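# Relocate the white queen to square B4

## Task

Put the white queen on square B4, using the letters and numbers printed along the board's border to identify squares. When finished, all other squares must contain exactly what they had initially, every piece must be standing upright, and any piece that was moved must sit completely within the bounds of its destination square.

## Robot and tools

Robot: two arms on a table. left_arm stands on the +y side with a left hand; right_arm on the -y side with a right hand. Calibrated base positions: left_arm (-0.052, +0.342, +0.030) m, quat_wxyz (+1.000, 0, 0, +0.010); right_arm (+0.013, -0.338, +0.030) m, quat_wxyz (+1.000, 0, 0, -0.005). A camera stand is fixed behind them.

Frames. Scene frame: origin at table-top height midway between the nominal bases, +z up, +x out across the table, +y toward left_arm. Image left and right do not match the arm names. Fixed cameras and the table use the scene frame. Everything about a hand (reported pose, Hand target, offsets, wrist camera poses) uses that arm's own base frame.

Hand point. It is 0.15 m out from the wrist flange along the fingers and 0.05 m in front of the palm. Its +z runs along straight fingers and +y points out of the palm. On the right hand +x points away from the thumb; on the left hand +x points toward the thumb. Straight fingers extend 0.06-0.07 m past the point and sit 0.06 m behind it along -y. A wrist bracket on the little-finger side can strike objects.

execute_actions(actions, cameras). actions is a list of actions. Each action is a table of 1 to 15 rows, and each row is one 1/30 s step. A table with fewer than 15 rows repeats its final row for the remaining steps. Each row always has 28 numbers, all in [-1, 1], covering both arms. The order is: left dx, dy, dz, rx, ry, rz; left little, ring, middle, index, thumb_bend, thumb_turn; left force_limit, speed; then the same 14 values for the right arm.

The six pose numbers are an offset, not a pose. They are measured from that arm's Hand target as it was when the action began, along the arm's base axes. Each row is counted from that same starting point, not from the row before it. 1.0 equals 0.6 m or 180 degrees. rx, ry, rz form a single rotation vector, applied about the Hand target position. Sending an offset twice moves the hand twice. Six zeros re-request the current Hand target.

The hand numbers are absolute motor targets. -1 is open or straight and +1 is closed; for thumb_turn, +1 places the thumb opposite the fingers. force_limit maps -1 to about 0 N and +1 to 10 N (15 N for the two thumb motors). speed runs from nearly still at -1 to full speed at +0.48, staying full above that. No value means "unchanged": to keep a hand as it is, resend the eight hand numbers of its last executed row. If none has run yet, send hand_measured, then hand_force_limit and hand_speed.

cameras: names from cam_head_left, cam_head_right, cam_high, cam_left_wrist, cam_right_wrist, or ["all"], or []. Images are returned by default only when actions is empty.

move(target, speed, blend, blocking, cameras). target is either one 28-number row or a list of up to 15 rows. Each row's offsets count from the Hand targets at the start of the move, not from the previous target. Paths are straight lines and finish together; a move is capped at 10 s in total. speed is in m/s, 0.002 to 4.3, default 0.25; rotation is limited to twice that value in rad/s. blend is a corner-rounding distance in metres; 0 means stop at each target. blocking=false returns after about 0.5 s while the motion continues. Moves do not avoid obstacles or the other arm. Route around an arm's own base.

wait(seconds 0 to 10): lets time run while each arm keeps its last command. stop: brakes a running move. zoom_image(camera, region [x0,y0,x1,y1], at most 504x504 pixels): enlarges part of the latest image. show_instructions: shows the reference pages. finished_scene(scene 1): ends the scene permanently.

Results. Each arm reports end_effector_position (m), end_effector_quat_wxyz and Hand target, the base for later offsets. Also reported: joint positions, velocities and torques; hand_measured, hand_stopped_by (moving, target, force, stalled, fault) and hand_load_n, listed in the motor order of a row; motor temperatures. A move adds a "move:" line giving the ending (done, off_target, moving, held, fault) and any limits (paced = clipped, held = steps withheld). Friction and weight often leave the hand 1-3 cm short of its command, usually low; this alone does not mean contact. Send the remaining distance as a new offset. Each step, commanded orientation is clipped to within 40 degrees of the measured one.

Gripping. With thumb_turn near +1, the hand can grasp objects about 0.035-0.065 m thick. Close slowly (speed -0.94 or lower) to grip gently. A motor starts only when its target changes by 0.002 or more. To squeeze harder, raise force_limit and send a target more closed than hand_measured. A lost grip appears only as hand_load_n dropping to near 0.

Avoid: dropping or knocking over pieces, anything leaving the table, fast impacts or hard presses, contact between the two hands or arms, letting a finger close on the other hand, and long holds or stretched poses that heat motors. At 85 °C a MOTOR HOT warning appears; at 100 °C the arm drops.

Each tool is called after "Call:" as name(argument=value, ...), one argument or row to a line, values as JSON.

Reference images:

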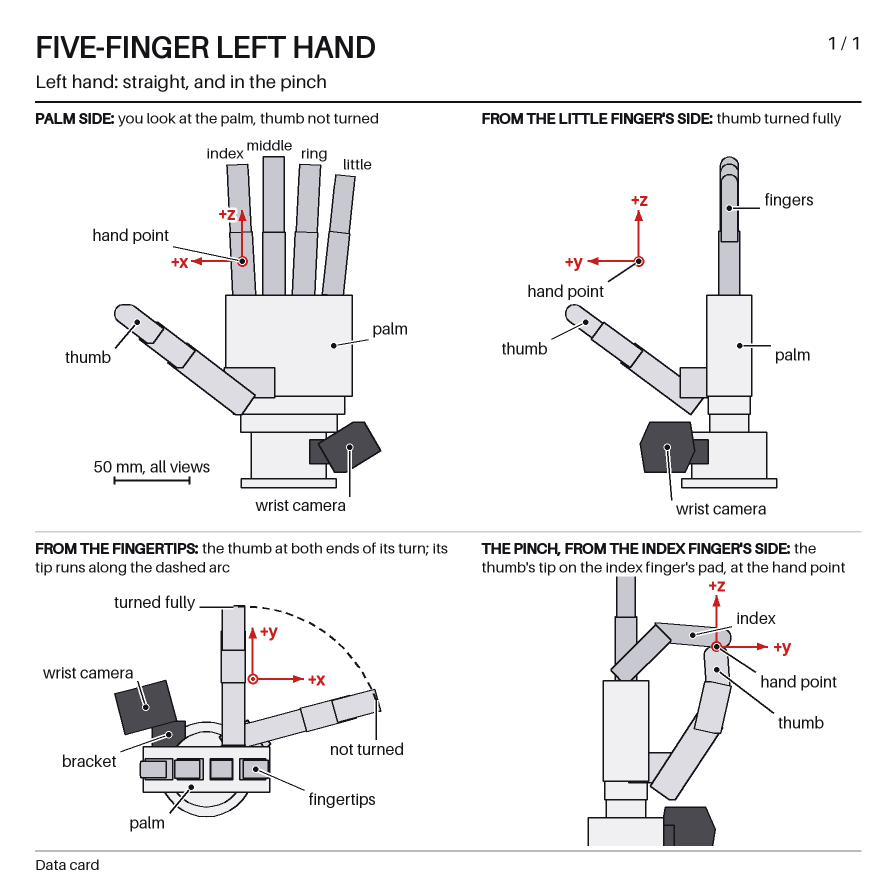

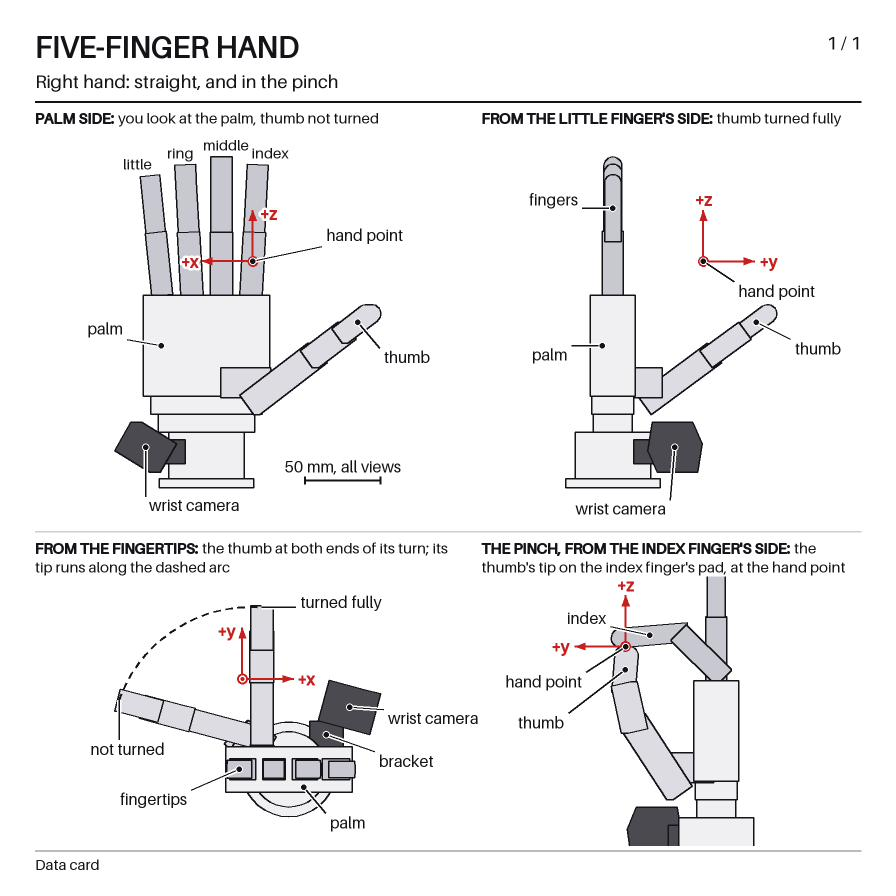

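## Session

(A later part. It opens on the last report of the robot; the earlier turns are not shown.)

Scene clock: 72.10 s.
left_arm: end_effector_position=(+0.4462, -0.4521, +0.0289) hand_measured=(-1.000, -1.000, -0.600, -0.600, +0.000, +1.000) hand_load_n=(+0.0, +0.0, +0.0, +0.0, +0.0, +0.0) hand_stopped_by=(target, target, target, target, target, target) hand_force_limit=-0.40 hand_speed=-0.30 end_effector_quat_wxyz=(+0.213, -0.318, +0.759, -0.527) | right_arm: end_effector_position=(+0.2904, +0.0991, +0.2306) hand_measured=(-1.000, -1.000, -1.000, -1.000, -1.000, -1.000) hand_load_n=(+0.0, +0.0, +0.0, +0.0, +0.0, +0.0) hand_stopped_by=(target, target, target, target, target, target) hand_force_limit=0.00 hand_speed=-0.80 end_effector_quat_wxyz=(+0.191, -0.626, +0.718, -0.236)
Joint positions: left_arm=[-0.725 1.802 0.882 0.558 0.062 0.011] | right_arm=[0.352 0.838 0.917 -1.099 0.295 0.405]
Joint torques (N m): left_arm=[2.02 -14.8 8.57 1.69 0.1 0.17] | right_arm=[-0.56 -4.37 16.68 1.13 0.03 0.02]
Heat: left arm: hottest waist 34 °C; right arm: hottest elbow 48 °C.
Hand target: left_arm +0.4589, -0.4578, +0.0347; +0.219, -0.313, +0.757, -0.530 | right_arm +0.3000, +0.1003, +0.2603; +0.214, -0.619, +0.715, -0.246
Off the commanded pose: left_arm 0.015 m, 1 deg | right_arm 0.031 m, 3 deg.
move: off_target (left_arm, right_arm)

Call:
wait(
  seconds=0,
  cameras=["cam_left_wrist", "cam_right_wrist"],
)

Call:
zoom_image(
  camera="cam_right_wrist",
  region=[340, 180, 500, 320],
)

Call:
zoom_image(
  camera="cam_left_wrist",
  region=[340, 50, 640, 250],
)

Scene clock: 72.40 s.
left_arm: end_effector_position=(+0.4461, -0.4520, +0.0289) hand_measured=(-1.000, -1.000, -0.600, -0.600, +0.000, +1.000) hand_load_n=(+0.0, +0.0, +0.0, +0.0, +0.5, +0.0) hand_stopped_by=(target, target, target, target, target, target) hand_force_limit=-0.40 hand_speed=-0.30 end_effector_quat_wxyz=(+0.213, -0.318, +0.759, -0.527) | right_arm: end_effector_position=(+0.2904, +0.0991, +0.2306) hand_measured=(-1.000, -1.000, -1.000, -1.000, -1.000, -1.000) hand_load_n=(+0.0, -0.5, +0.0, +0.0, +0.0, +0.0) hand_stopped_by=(target, target, target, target, target, target) hand_force_limit=0.00 hand_speed=-0.80 end_effector_quat_wxyz=(+0.191, -0.626, +0.718, -0.236)
Joint positions: left_arm=[-0.725 1.802 0.882 0.558 0.062 0.011] | right_arm=[0.352 0.838 0.917 -1.099 0.295 0.405]
Joint torques (N m): left_arm=[1.49 -15.03 8.65 1.73 0.12 0.13] | right_arm=[-0.62 -4.6 16.7 1.14 0.04 0.02]
Heat: left arm: hottest waist 34 °C; right arm: hottest elbow 48 °C.
Hand target: left_arm +0.4589, -0.4578, +0.0346; +0.219, -0.313, +0.757, -0.530 | right_arm +0.3000, +0.1003, +0.2603; +0.214, -0.619, +0.715, -0.246
Off the commanded pose: left_arm 0.015 m, 1 deg | right_arm 0.031 m, 3 deg.
camera_calibration:
cam_left_wrist: T_world_to_cam=[[0.0424214, -0.429586, 0.902029, -0.239305], [-0.985676, -0.165495, -0.0324611, 0.362682], [0.163226, -0.887731, -0.430453, -0.34514], [0, 0, 0, 1]] pos_world=[0.423975, -0.349172, 0.0790663]
cam_right_wrist: T_world_to_cam=[[-0.852258, -0.147232, -0.501975, 0.37544], [-0.351871, 0.871404, 0.341823, -0.0705765], [0.387095, 0.467951, -0.794468, 0.141455], [0, 0, 0, 1]] pos_world=[0.240381, 0.0505835, 0.324967]
Images, in order (width x height): cam_left_wrist 896x504, cam_right_wrist 896x504.

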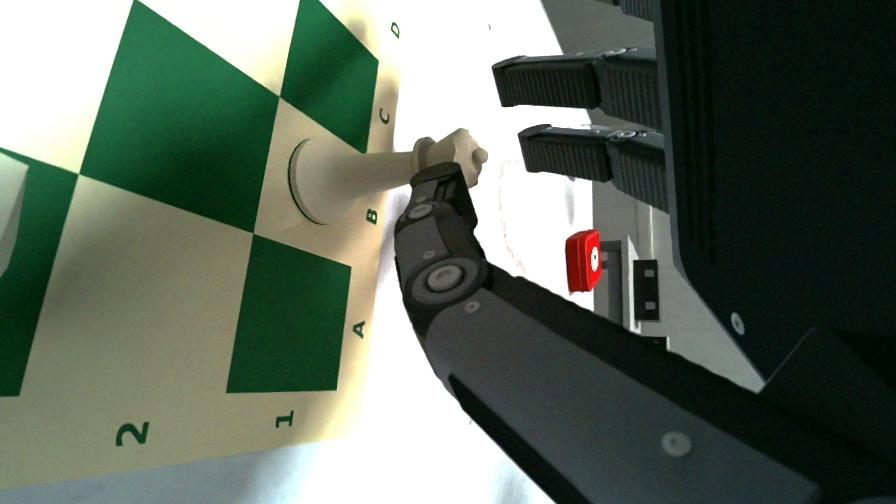

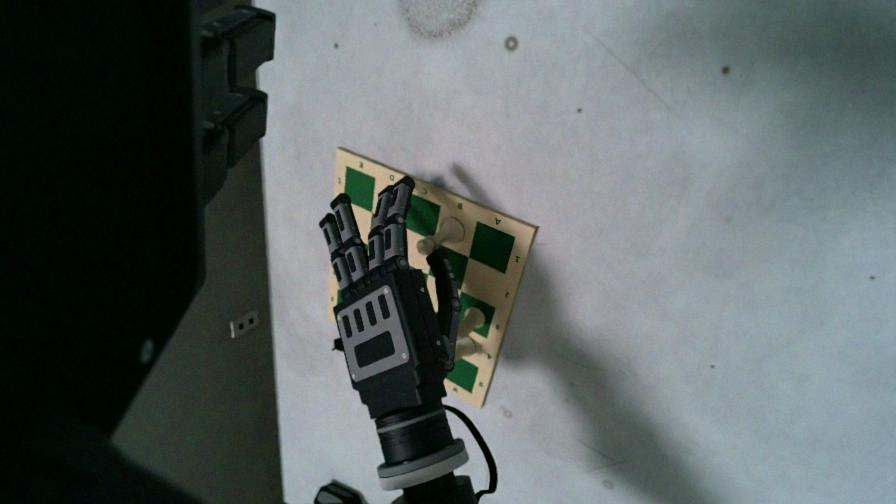

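Scaled by 3.150.

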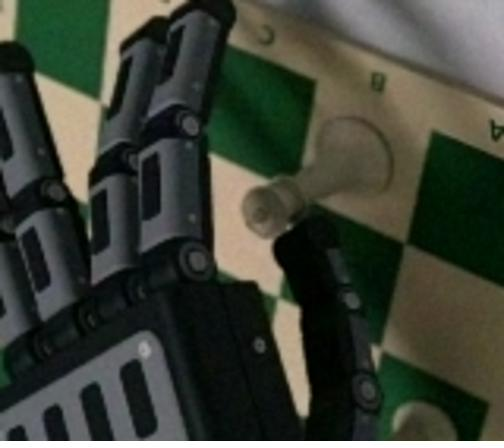

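Scaled by 1.680.

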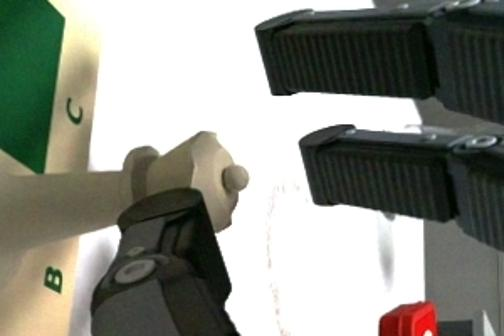

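Call:
move(
  target=[0,0,0,0,0,0,-1,-1,-0.34,-0.34,0,1,-0.6,-0.5,0,0,0,0,0,0,-1,-1,-1,-1,-1,-1,0,-0.8],
  cameras=["cam_left_wrist"],
)

Call:
zoom_image(
  camera="cam_left_wrist",
  region=[340, 50, 640, 250],
)

Scene clock: 73.67 s.
left_arm: end_effector_position=(+0.4461, -0.4520, +0.0288) hand_measured=(-1.000, -1.000, -0.340, -0.340, +0.000, +1.000) hand_load_n=(+0.0, +0.0, +0.0, +0.0, +0.0, +0.0) hand_stopped_by=(target, target, target, target, target, target) hand_force_limit=-0.60 hand_speed=-0.50 end_effector_quat_wxyz=(+0.213, -0.317, +0.759, -0.527) | right_arm: end_effector_position=(+0.2904, +0.0991, +0.2306) hand_measured=(-1.000, -1.000, -1.000, -1.000, -1.000, -1.000) hand_load_n=(+0.0, +0.0, +0.0, +0.0, +0.0, +0.0) hand_stopped_by=(target, target, target, target, target, target) hand_force_limit=0.00 hand_speed=-0.80 end_effector_quat_wxyz=(+0.191, -0.626, +0.718, -0.236)
Joint positions: left_arm=[-0.725 1.802 0.882 0.558 0.062 0.011] | right_arm=[0.352 0.838 0.917 -1.099 0.295 0.405]
Joint torques (N m): left_arm=[1.49 -15.44 8.59 1.91 0.15 0.13] | right_arm=[-0.62 -4.37 16.66 1.11 0.03 0.01]
Heat: left arm: hottest waist 34 °C; right arm: hottest elbow 49 °C.
Hand target: left_arm +0.4589, -0.4578, +0.0346; +0.219, -0.313, +0.757, -0.530 | right_arm +0.3000, +0.1003, +0.2603; +0.214, -0.619, +0.715, -0.246
Off the commanded pose: left_arm 0.015 m, 1 deg | right_arm 0.031 m, 3 deg.
move: off_target (left_arm, right_arm)
camera_calibration:
cam_left_wrist: T_world_to_cam=[[0.042108, -0.429847, 0.90192, -0.23926], [-0.985691, -0.165345, -0.032783, 0.362865], [0.16322, -0.887633, -0.430658, -0.345103], [0, 0, 0, 1]] pos_world=[0.424075, -0.349172, 0.0790675]
Images, in order (width x height): cam_left_wrist 896x504.

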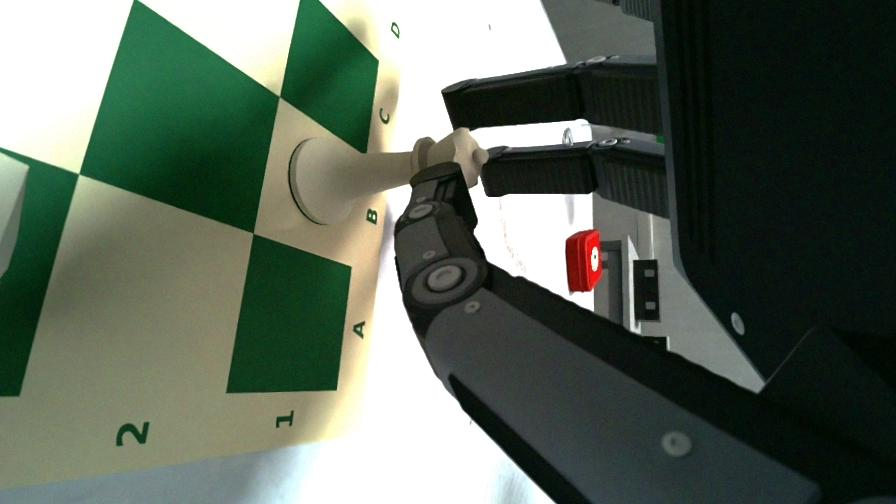

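Scaled by 1.680.

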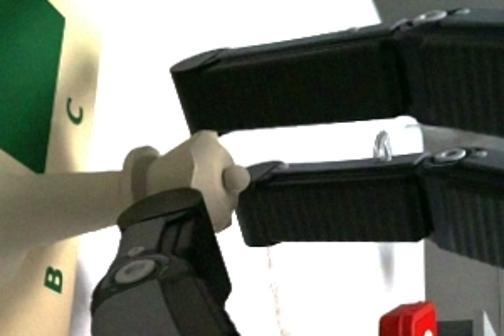

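Call:
move(
  target=[0,0,0,0,0,0,-1,-1,0.1,0.1,0,1,-0.6,-0.93,0,0,0,0,0,0,-1,-1,-1,-1,-1,-1,0,-0.8],
  cameras=["cam_left_wrist", "cam_right_wrist"],
)

Call:
zoom_image(
  camera="cam_left_wrist",
  region=[340, 50, 640, 250],
)

Call:
zoom_image(
  camera="cam_right_wrist",
  region=[340, 180, 500, 320],
)

Scene clock: 76.70 s.
left_arm: end_effector_position=(+0.4461, -0.4520, +0.0288) hand_measured=(-1.000, -1.000, +0.006, +0.100, +0.000, +1.000) hand_load_n=(+0.0, +0.0, +2.5, +0.0, +1.0, +0.0) hand_stopped_by=(target, target, force, target, target, target) hand_force_limit=-0.60 hand_speed=-0.93 end_effector_quat_wxyz=(+0.213, -0.317, +0.759, -0.527) | right_arm: end_effector_position=(+0.2904, +0.0991, +0.2306) hand_measured=(-1.000, -1.000, -1.000, -1.000, -1.000, -1.000) hand_load_n=(+0.0, +0.0, +0.0, +0.0, +0.0, +0.0) hand_stopped_by=(target, target, target, target, target, target) hand_force_limit=0.00 hand_speed=-0.80 end_effector_quat_wxyz=(+0.191, -0.626, +0.718, -0.236)
Joint positions: left_arm=[-0.725 1.802 0.882 0.558 0.062 0.011] | right_arm=[0.352 0.838 0.917 -1.099 0.295 0.405]
Joint torques (N m): left_arm=[2.2 -16.03 8.72 1.69 0.15 0.09] | right_arm=[-0.62 -4.6 16.66 1.16 0.02 0.02]
Heat: left arm: hottest waist 34 °C; right arm: hottest elbow 49 °C.
Hand target: left_arm +0.4589, -0.4578, +0.0346; +0.219, -0.313, +0.757, -0.530 | right_arm +0.3000, +0.1003, +0.2603; +0.214, -0.619, +0.715, -0.246
Off the commanded pose: left_arm 0.015 m, 1 deg | right_arm 0.031 m, 3 deg.
move: off_target (left_arm, right_arm)
camera_calibration:
cam_left_wrist: T_world_to_cam=[[0.042108, -0.429847, 0.90192, -0.23926], [-0.985691, -0.165345, -0.032783, 0.362865], [0.16322, -0.887633, -0.430658, -0.345103], [0, 0, 0, 1]] pos_world=[0.424075, -0.349172, 0.0790675]
cam_right_wrist: T_world_to_cam=[[-0.852258, -0.147232, -0.501975, 0.37544], [-0.351871, 0.871404, 0.341823, -0.0705765], [0.387095, 0.467951, -0.794468, 0.141455], [0, 0, 0, 1]] pos_world=[0.240381, 0.0505835, 0.324967]
Images, in order (width x height): cam_left_wrist 896x504, cam_right_wrist 896x504.

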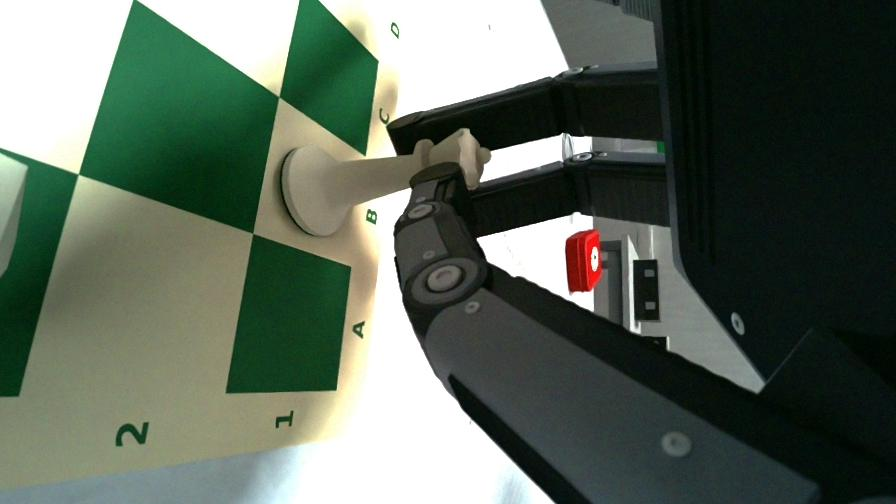

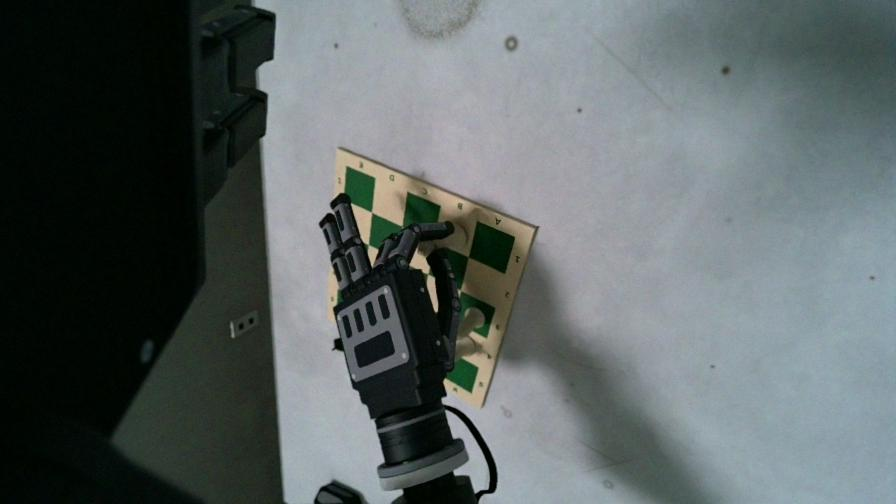

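Scaled by 1.680.

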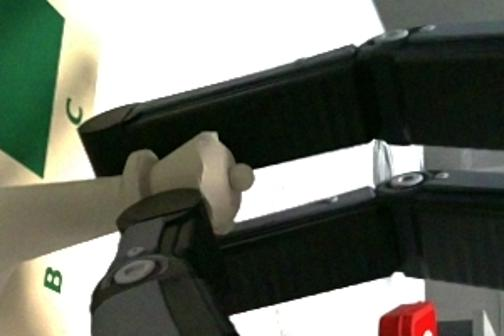

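Scaled by 3.150.

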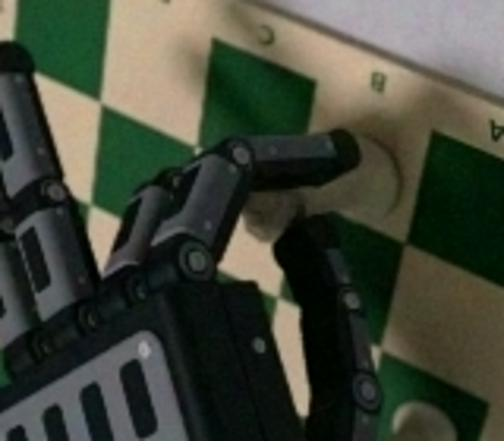

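Call:
move(
  target=[0,0,0.05,0,0,0,-1,-1,0.1,0.1,0,1,-0.6,-0.93,0,0,0,0,0,0,-1,-1,-1,-1,-1,-1,0,-0.8],
  speed=0.06,
  cameras=["cam_left_wrist", "cam_right_wrist"],
)

Call:
zoom_image(
  camera="cam_left_wrist",
  region=[240, 50, 640, 300],
)

Call:
zoom_image(
  camera="cam_right_wrist",
  region=[340, 180, 500, 320],
)

Scene clock: 78.60 s.
left_arm: end_effector_position=(+0.4446, -0.4507, +0.0438) hand_measured=(-1.000, -1.000, +0.006, +0.100, +0.000, +1.000) hand_load_n=(+0.0, +0.0, +1.0, +0.0, +0.5, +0.0) hand_stopped_by=(target, target, force, target, target, target) hand_force_limit=-0.60 hand_speed=-0.93 end_effector_quat_wxyz=(+0.209, -0.320, +0.765, -0.519) | right_arm: end_effector_position=(+0.2904, +0.0991, +0.2306) hand_measured=(-1.000, -1.000, -1.000, -1.000, -1.000, -1.000) hand_load_n=(+0.0, +0.0, +0.0, +0.0, +0.0, +0.0) hand_stopped_by=(target, target, target, target, target, target) hand_force_limit=0.00 hand_speed=-0.80 end_effector_quat_wxyz=(+0.191, -0.626, +0.718, -0.236)
Joint positions: left_arm=[-0.725 1.758 0.896 0.476 0.062 0.011] | right_arm=[0.352 0.838 0.917 -1.099 0.295 0.405]
Joint torques (N m): left_arm=[1.67 -17.38 9.05 1.63 0.09 0.09] | right_arm=[-0.5 -4.48 16.69 1.09 0.03 0.02]
Heat: left arm: hottest waist 34 °C; right arm: hottest elbow 49 °C.
Hand target: left_arm +0.4589, -0.4578, +0.0646; +0.219, -0.313, +0.757, -0.530 | right_arm +0.3000, +0.1003, +0.2603; +0.214, -0.619, +0.715, -0.246
Off the commanded pose: left_arm 0.026 m, 2 deg | right_arm 0.031 m, 3 deg.
move: off_target (left_arm, right_arm)
camera_calibration:
cam_left_wrist: T_world_to_cam=[[0.0580788, -0.443903, 0.89419, -0.265208], [-0.986139, -0.164957, -0.0178385, 0.361711], [0.155421, -0.88076, -0.447331, -0.329964], [0, 0, 0, 1]] pos_world=[0.423384, -0.348679, 0.0959956]
cam_right_wrist: T_world_to_cam=[[-0.852258, -0.147232, -0.501975, 0.37544], [-0.351871, 0.871404, 0.341823, -0.0705765], [0.387095, 0.467951, -0.794468, 0.141455], [0, 0, 0, 1]] pos_world=[0.240381, 0.0505835, 0.324967]
Images, in order (width x height): cam_left_wrist 896x504, cam_right_wrist 896x504.

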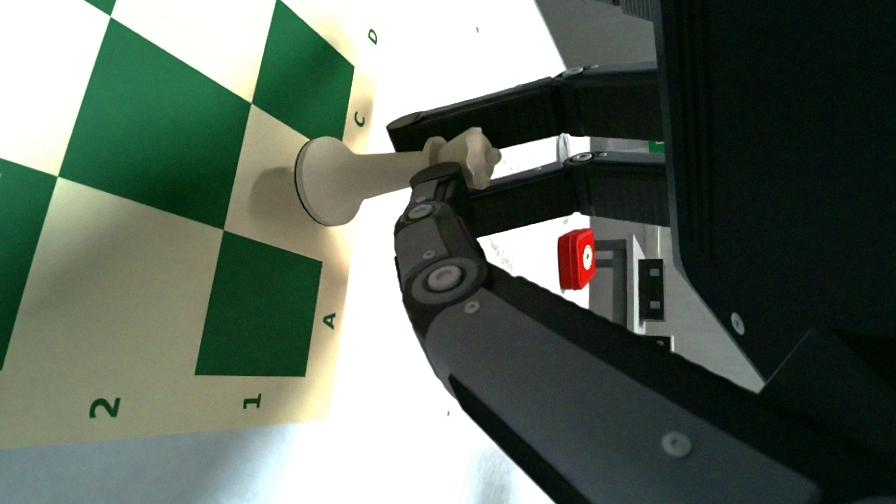

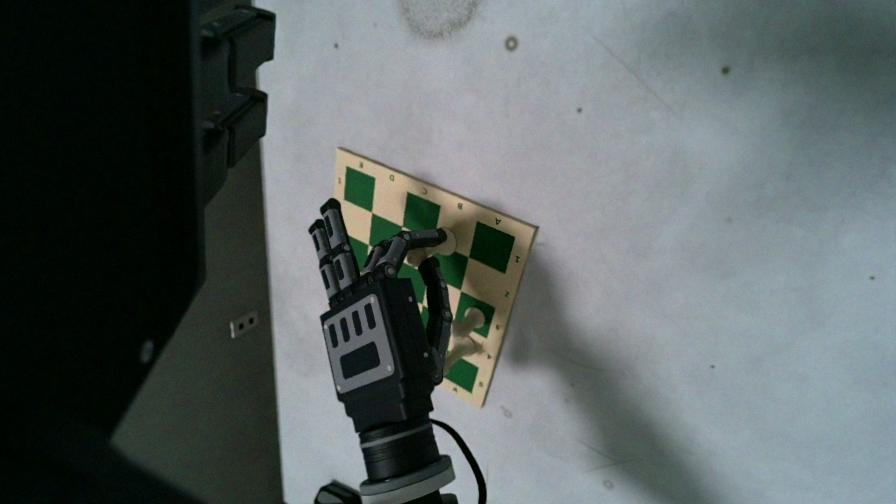

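Scaled by 1.260.

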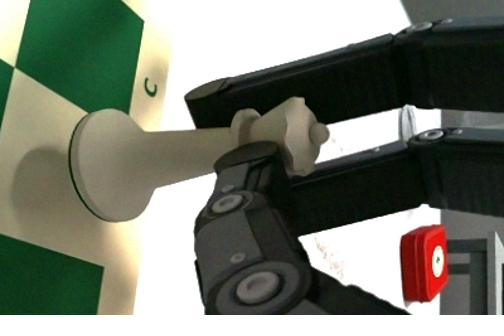

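Scaled by 3.150.

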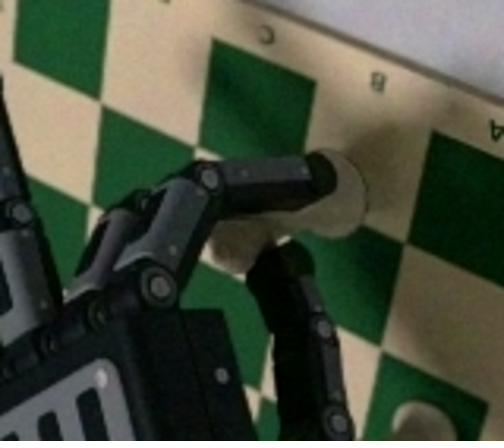

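Call:
move(
  target=[
    [0,0,0.055,0,0,0,-1,-1,0.1,0.1,0,1,-0.5,-0.93,0,0,0,0,0,0,-1,-1,-1,-1,-1,-1,0,-0.8],
    [0,0.2013,0.055,0,0,0,-1,-1,0.1,0.1,0,1,-0.5,-0.93,0,0,0,0,0,0,-1,-1,-1,-1,-1,-1,0,-0.8],
  ],
  speed=[0.1, 0.12],
  blend=[0.01, 0],
  cameras=["cam_left_wrist", "cam_right_wrist"],
)

Call:
zoom_image(
  camera="cam_right_wrist",
  region=[340, 230, 540, 420],
)

Scene clock: 85.43 s.
left_arm: end_effector_position=(+0.4570, -0.3368, +0.0889) hand_measured=(-1.000, -1.000, +0.006, +0.100, +0.000, +1.000) hand_load_n=(+0.0, +0.0, +1.0, +0.0, +0.5, +0.0) hand_stopped_by=(target, target, force, target, target, target) hand_force_limit=-0.50 hand_speed=-0.93 end_effector_quat_wxyz=(+0.211, -0.323, +0.760, -0.524) | right_arm: end_effector_position=(+0.2904, +0.0991, +0.2306) hand_measured=(-1.000, -1.000, -1.000, -1.000, -1.000, -1.000) hand_load_n=(+0.0, +0.0, +0.0, +0.0, +0.0, +0.0) hand_stopped_by=(target, target, target, target, target, target) hand_force_limit=0.00 hand_speed=-0.80 end_effector_quat_wxyz=(+0.191, -0.626, +0.718, -0.236)
Joint positions: left_arm=[-0.501 1.54 0.761 0.395 0.266 0.087] | right_arm=[0.352 0.838 0.917 -1.099 0.295 0.405]
Joint torques (N m): left_arm=[1.73 -13.8 6.65 2.55 0.24 0.15] | right_arm=[-0.62 -4.37 16.65 1.13 0.02 0.02]
Heat: left arm: hottest waist 34 °C; right arm: hottest elbow 50 °C.
Hand target: left_arm +0.4590, -0.3370, +0.0975; +0.219, -0.313, +0.757, -0.530 | right_arm +0.3000, +0.1003, +0.2603; +0.214, -0.619, +0.715, -0.246
Off the commanded pose: left_arm 0.009 m, 2 deg | right_arm 0.031 m, 3 deg.
move: off_target (right_arm)
camera_calibration:
cam_left_wrist: T_world_to_cam=[[0.0550347, -0.431438, 0.900462, -0.250668], [-0.984877, -0.171837, -0.0221381, 0.39102], [0.164284, -0.885626, -0.43437, -0.218274], [0, 0, 0, 1]] pos_world=[0.43476, -0.234266, 0.139562]
cam_right_wrist: T_world_to_cam=[[-0.852258, -0.147232, -0.501975, 0.37544], [-0.351871, 0.871404, 0.341823, -0.0705765], [0.387095, 0.467951, -0.794468, 0.141455], [0, 0, 0, 1]] pos_world=[0.240381, 0.0505835, 0.324967]
Images, in order (width x height): cam_left_wrist 896x504, cam_right_wrist 896x504.

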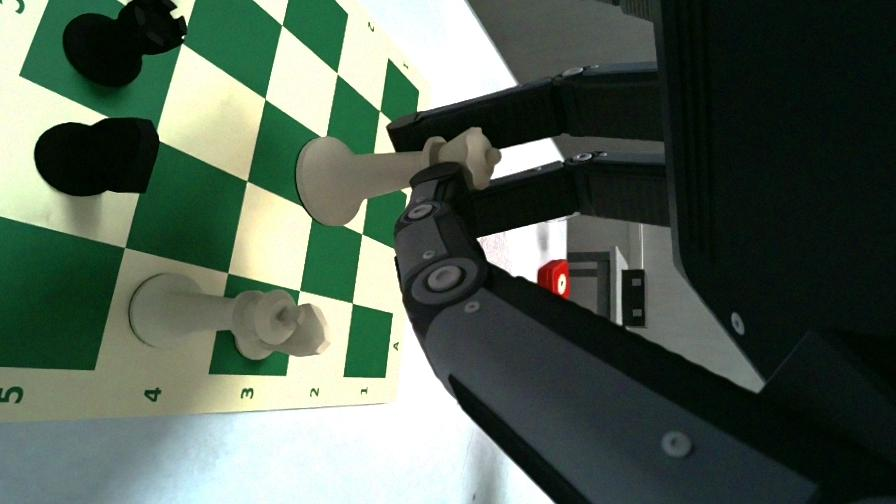

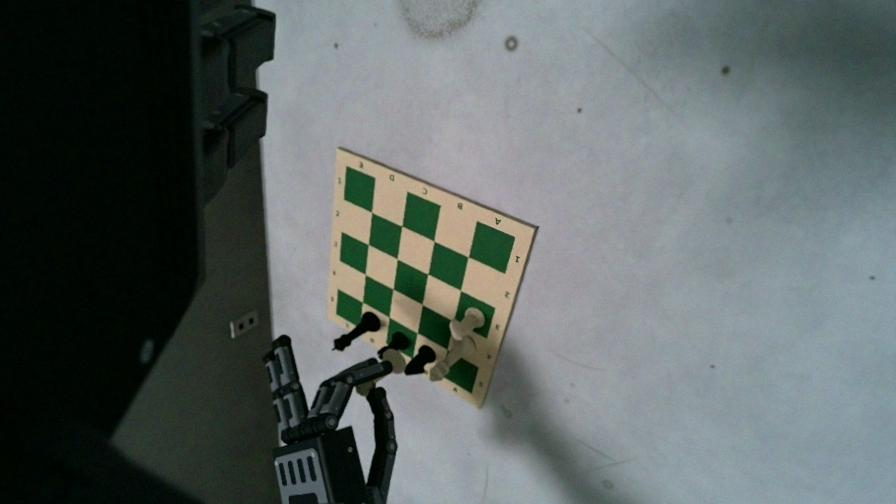

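Scaled by 2.520.

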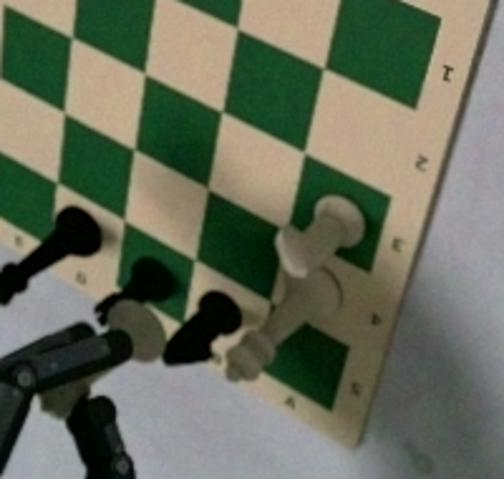

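Call:
move(
  target=[-0.0043,-0.0083,-0.08,0,0,0,-1,-1,0.1,0.1,0,1,-0.5,-0.93,0,0,0,0,0,0,-1,-1,-1,-1,-1,-1,0,-0.8],
  speed=0.08,
  cameras=["cam_left_wrist", "cam_right_wrist"],
)

Call:
zoom_image(
  camera="cam_right_wrist",
  region=[340, 230, 540, 420],
)

Call:
zoom_image(
  camera="cam_left_wrist",
  region=[150, 50, 550, 350],
)

Scene clock: 89.83 s.
left_arm: end_effector_position=(+0.4560, -0.3377, +0.0508) hand_measured=(-1.000, -1.000, +0.006, +0.100, +0.000, +1.000) hand_load_n=(-0.5, +0.0, +1.0, +0.0, +0.5, +0.0) hand_stopped_by=(target, target, force, target, target, target) hand_force_limit=-0.50 hand_speed=-0.93 end_effector_quat_wxyz=(+0.215, -0.320, +0.757, -0.528) | right_arm: end_effector_position=(+0.2904, +0.0991, +0.2306) hand_measured=(-1.000, -1.000, -1.000, -1.000, -1.000, -1.000) hand_load_n=(+0.0, +0.0, -0.5, +0.0, +0.0, -0.5) hand_stopped_by=(target, target, target, target, target, target) hand_force_limit=0.00 hand_speed=-0.80 end_effector_quat_wxyz=(+0.191, -0.626, +0.718, -0.236)
Joint positions: left_arm=[-0.505 1.635 0.722 0.542 0.26 0.087] | right_arm=[0.352 0.838 0.917 -1.099 0.295 0.405]
Joint torques (N m): left_arm=[0.73 -12.22 6.22 2.97 0 0.1] | right_arm=[-0.67 -4.42 16.68 1.13 0.03 0.01]
Heat: left arm: hottest waist 34 °C; right arm: hottest elbow 51 °C.
Hand target: left_arm +0.4564, -0.3420, +0.0496; +0.219, -0.313, +0.757, -0.530 | right_arm +0.3000, +0.1003, +0.2603; +0.214, -0.619, +0.715, -0.246
Off the commanded pose: left_arm 0.004 m, 1 deg | right_arm 0.031 m, 3 deg.
move: off_target (right_arm)
camera_calibration:
cam_left_wrist: T_world_to_cam=[[0.0438375, -0.427595, 0.902907, -0.210428], [-0.984265, -0.173339, -0.0343015, 0.388866], [0.171176, -0.887196, -0.428465, -0.239395], [0, 0, 0, 1]] pos_world=[0.43295, -0.234962, 0.100763]
cam_right_wrist: T_world_to_cam=[[-0.852258, -0.147232, -0.501975, 0.37544], [-0.351871, 0.871404, 0.341823, -0.0705765], [0.387095, 0.467951, -0.794468, 0.141455], [0, 0, 0, 1]] pos_world=[0.240381, 0.0505835, 0.324967]
Images, in order (width x height): cam_left_wrist 896x504, cam_right_wrist 896x504.

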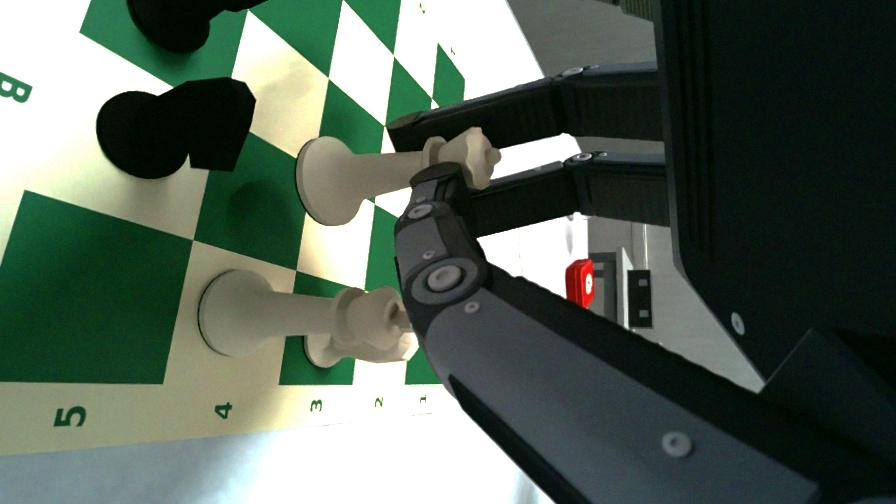

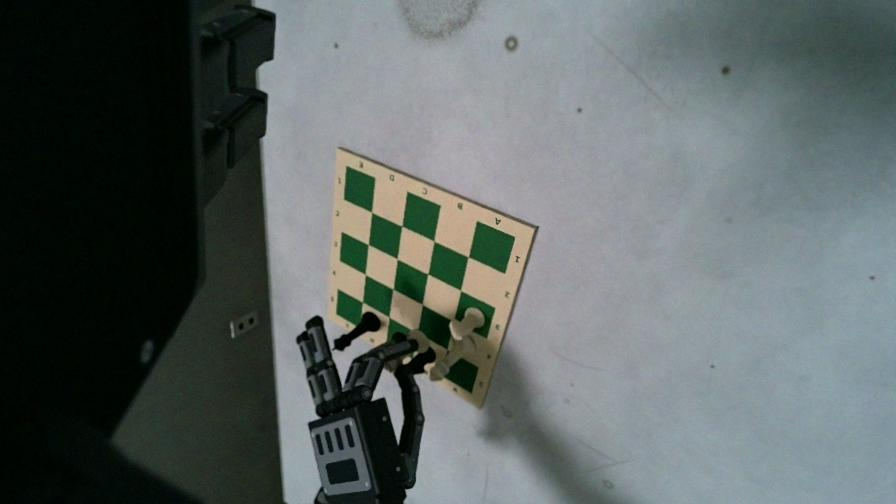

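Scaled by 2.520.

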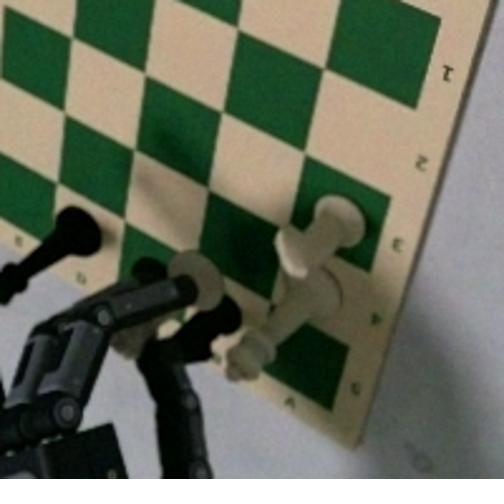

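Scaled by 1.260.

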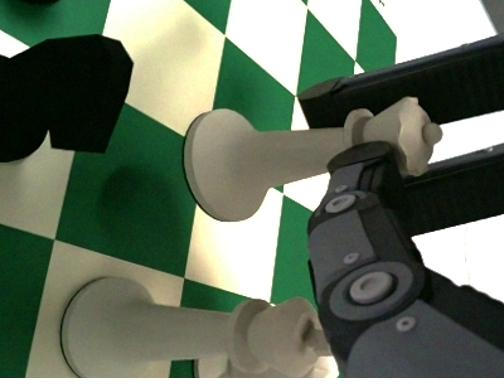

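Call:
zoom_image(
  camera="cam_right_wrist",
  region=[380, 290, 480, 380],
)

Scaled by 5.040.

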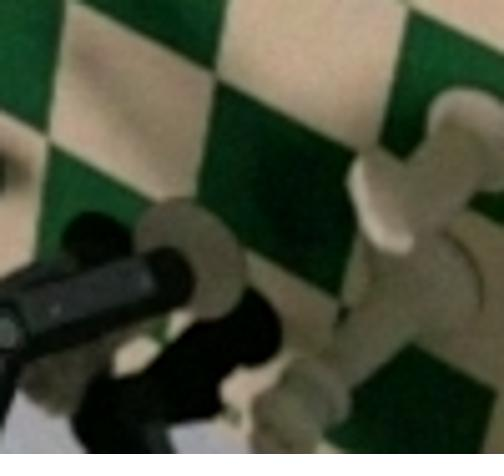

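Call:
move(
  target=[-0.0075,0,-0.0217,0,0,0,-1,-1,0.1,0.1,0,1,-0.5,-0.93,0,0,0,0,0,0,-1,-1,-1,-1,-1,-1,0,-0.8],
  speed=0.04,
  cameras=["cam_left_wrist","cam_right_wrist"],
)

Scene clock: 94.60 s.
left_arm: end_effector_position=(+0.4530, -0.3381, +0.0416) hand_measured=(-1.000, -1.000, +0.006, +0.100, +0.000, +1.000) hand_load_n=(-0.5, +0.0, +1.0, +0.0, +0.5, +0.0) hand_stopped_by=(target, target, force, target, target, target) hand_force_limit=-0.50 hand_speed=-0.93 end_effector_quat_wxyz=(+0.218, -0.318, +0.755, -0.530) | right_arm: end_effector_position=(+0.2904, +0.0991, +0.2306) hand_measured=(-1.000, -1.000, -1.000, -1.000, -1.000, -1.000) hand_load_n=(+0.0, +0.0, +0.0, +0.0, +0.0, -0.5) hand_stopped_by=(target, target, target, target, target, target) hand_force_limit=0.00 hand_speed=-0.80 end_effector_quat_wxyz=(+0.191, -0.626, +0.718, -0.236)
Joint positions: left_arm=[-0.51 1.656 0.705 0.588 0.255 0.087] | right_arm=[0.352 0.838 0.917 -1.099 0.295 0.405]
Joint torques (N m): left_arm=[0.44 -11.69 5.94 2.97 0.02 0.08] | right_arm=[-0.5 -4.54 16.64 1.13 0.03 0.02]
Motor temperatures (°C): left_arm=[34 34 34 28 26 30] | right_arm=[28 30 52 30 30 30]
Heat: left arm: hottest waist 34 °C; right arm: hottest elbow 52 °C.
Hand target: left_arm +0.4519, -0.3420, +0.0366; +0.219, -0.313, +0.757, -0.530 | right_arm +0.3000, +0.1003, +0.2603; +0.214, -0.619, +0.715, -0.246
Off the commanded pose: left_arm 0.006 m, 1 deg | right_arm 0.031 m, 3 deg.
move: off_target (right_arm)
camera_calibration:
cam_left_wrist: T_world_to_cam=[[0.0366013, -0.425481, 0.904227, -0.198258], [-0.984023, -0.173106, -0.0416231, 0.385852], [0.174237, -0.888257, -0.425019, -0.245087], [0, 0, 0, 1]] pos_world=[0.429647, -0.235262, 0.0911642]
cam_right_wrist: T_world_to_cam=[[-0.852258, -0.147232, -0.501975, 0.37544], [-0.351871, 0.871404, 0.341823, -0.0705765], [0.387095, 0.467951, -0.794468, 0.141455], [0, 0, 0, 1]] pos_world=[0.240381, 0.0505835, 0.324967]
Images, in order (width x height): cam_left_wrist 896x504, cam_right_wrist 896x504.

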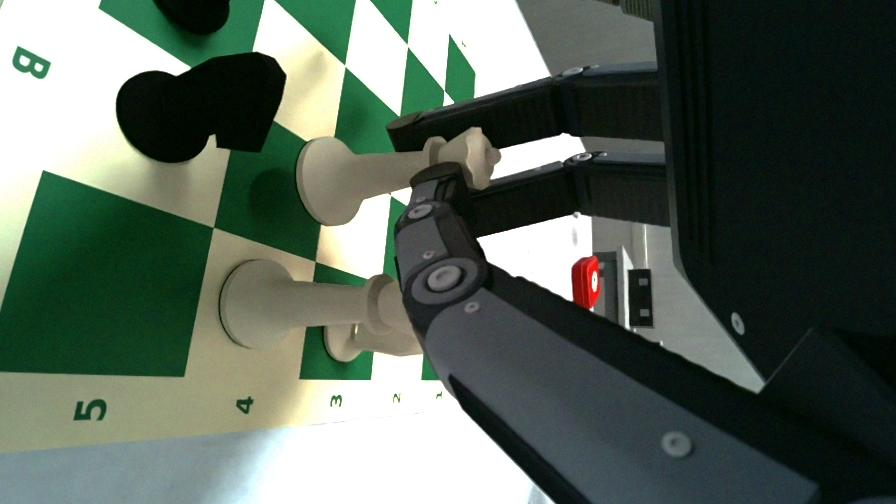

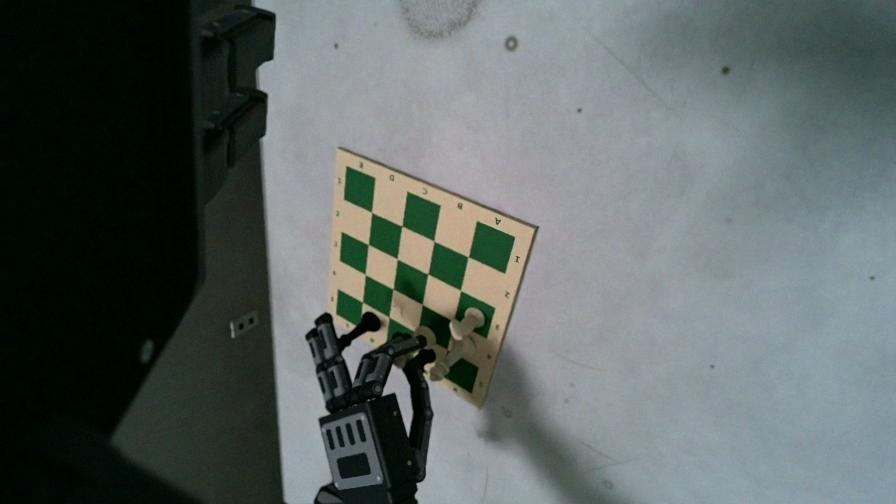

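Call:
zoom_image(
  camera="cam_left_wrist",
  region=[180, 80, 380, 280],
)

Call:
zoom_image(
  camera="cam_right_wrist",
  region=[380, 290, 480, 380],
)

Scaled by 2.520.

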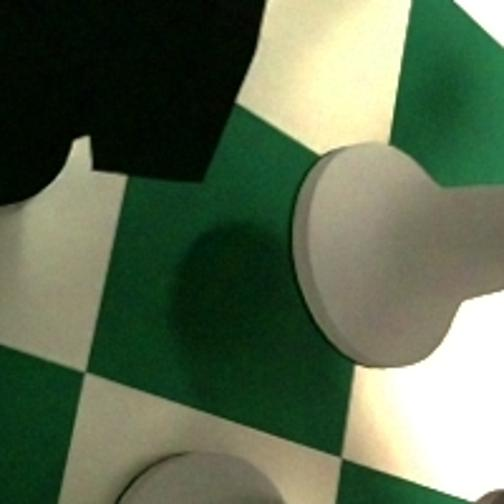

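Scaled by 5.040.

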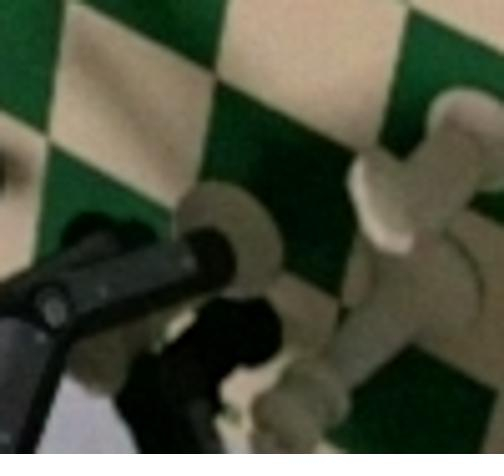

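Call:
move(
  target=[0,0,-0.0083,0,0,0,-1,-1,0.1,0.1,0,1,-0.5,-0.93,0,0,0,0,0,0,-1,-1,-1,-1,-1,-1,0,-0.8],
  speed=0.04,
  cameras=["cam_left_wrist","cam_right_wrist"],
)

Call:
zoom_image(
  camera="cam_left_wrist",
  region=[180, 80, 380, 280],
)

Call:
zoom_image(
  camera="cam_right_wrist",
  region=[380, 290, 480, 380],
)

Scene clock: 99.10 s.
left_arm: end_effector_position=(+0.4541, -0.3388, +0.0386) hand_measured=(-1.000, -1.000, +0.006, +0.100, +0.000, +1.000) hand_load_n=(+0.0, +0.0, +1.5, +0.0, +0.5, +0.0) hand_stopped_by=(target, target, force, target, target, target) hand_force_limit=-0.50 hand_speed=-0.93 end_effector_quat_wxyz=(+0.219, -0.318, +0.755, -0.531) | right_arm: end_effector_position=(+0.2904, +0.0991, +0.2306) hand_measured=(-1.000, -1.000, -1.000, -1.000, -1.000, -1.000) hand_load_n=(+0.0, +0.0, +0.0, +0.0, +0.0, +0.0) hand_stopped_by=(target, target, target, target, target, target) hand_force_limit=0.00 hand_speed=-0.80 end_effector_quat_wxyz=(+0.191, -0.626, +0.718, -0.236)
Joint positions: left_arm=[-0.51 1.668 0.705 0.603 0.255 0.087] | right_arm=[0.352 0.838 0.917 -1.099 0.295 0.405]
Joint torques (N m): left_arm=[0.97 -12.1 5.83 2.78 -0.01 0.05] | right_arm=[-0.62 -4.37 16.64 1.17 0.03 0.02]
Heat: left arm: hottest waist 34 °C; right arm: hottest elbow 52 °C.
Hand target: left_arm +0.4519, -0.3419, +0.0315; +0.219, -0.313, +0.757, -0.530 | right_arm +0.3000, +0.1003, +0.2603; +0.214, -0.619, +0.715, -0.246
Off the commanded pose: left_arm 0.008 m, 1 deg | right_arm 0.031 m, 3 deg.
move: off_target (right_arm)
camera_calibration:
cam_left_wrist: T_world_to_cam=[[0.0336255, -0.423802, 0.905131, -0.19392], [-0.983893, -0.173126, -0.0445098, 0.386706], [0.175565, -0.889055, -0.422797, -0.248045], [0, 0, 0, 1]] pos_world=[0.430546, -0.235761, 0.0878619]
cam_right_wrist: T_world_to_cam=[[-0.852258, -0.147232, -0.501975, 0.37544], [-0.351871, 0.871404, 0.341823, -0.0705765], [0.387095, 0.467951, -0.794468, 0.141455], [0, 0, 0, 1]] pos_world=[0.240381, 0.0505835, 0.324967]
Images, in order (width x height): cam_left_wrist 896x504, cam_right_wrist 896x504.

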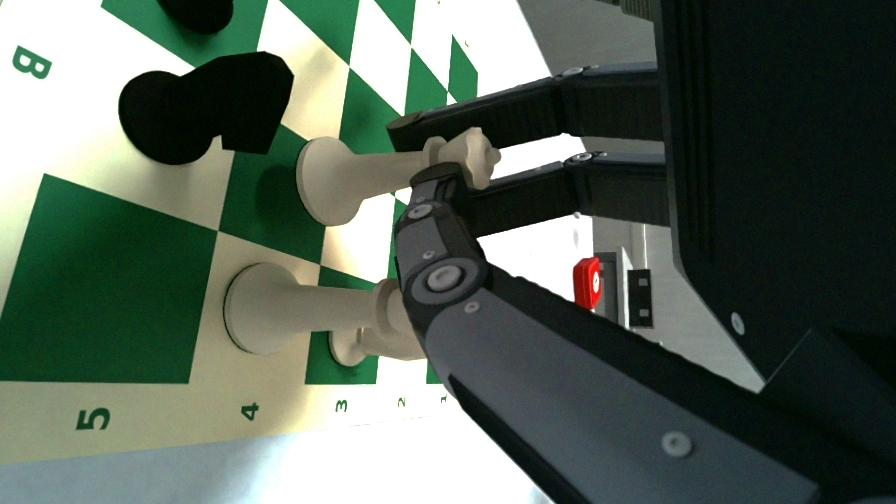

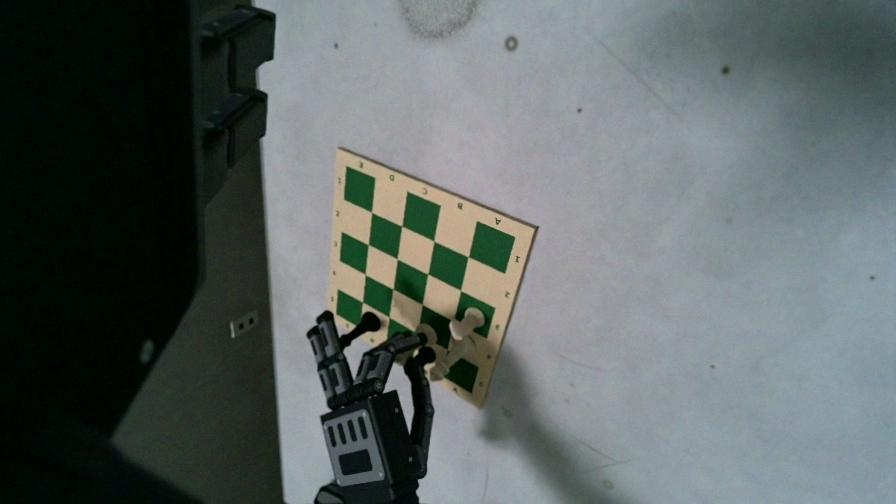

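Scaled by 2.520.

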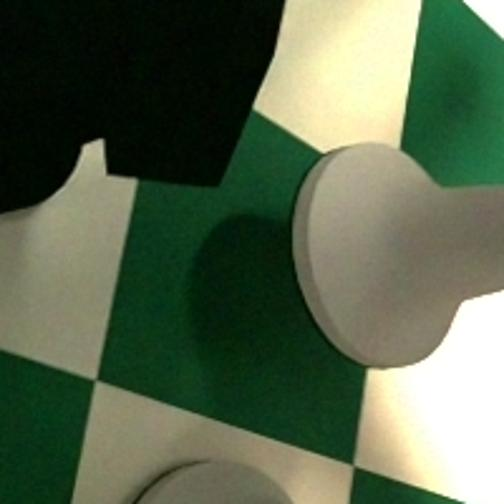

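Scaled by 5.040.

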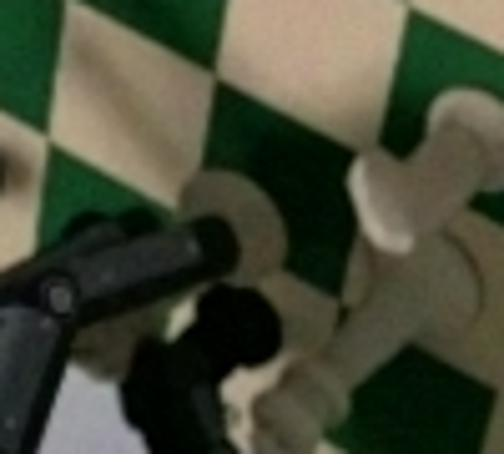

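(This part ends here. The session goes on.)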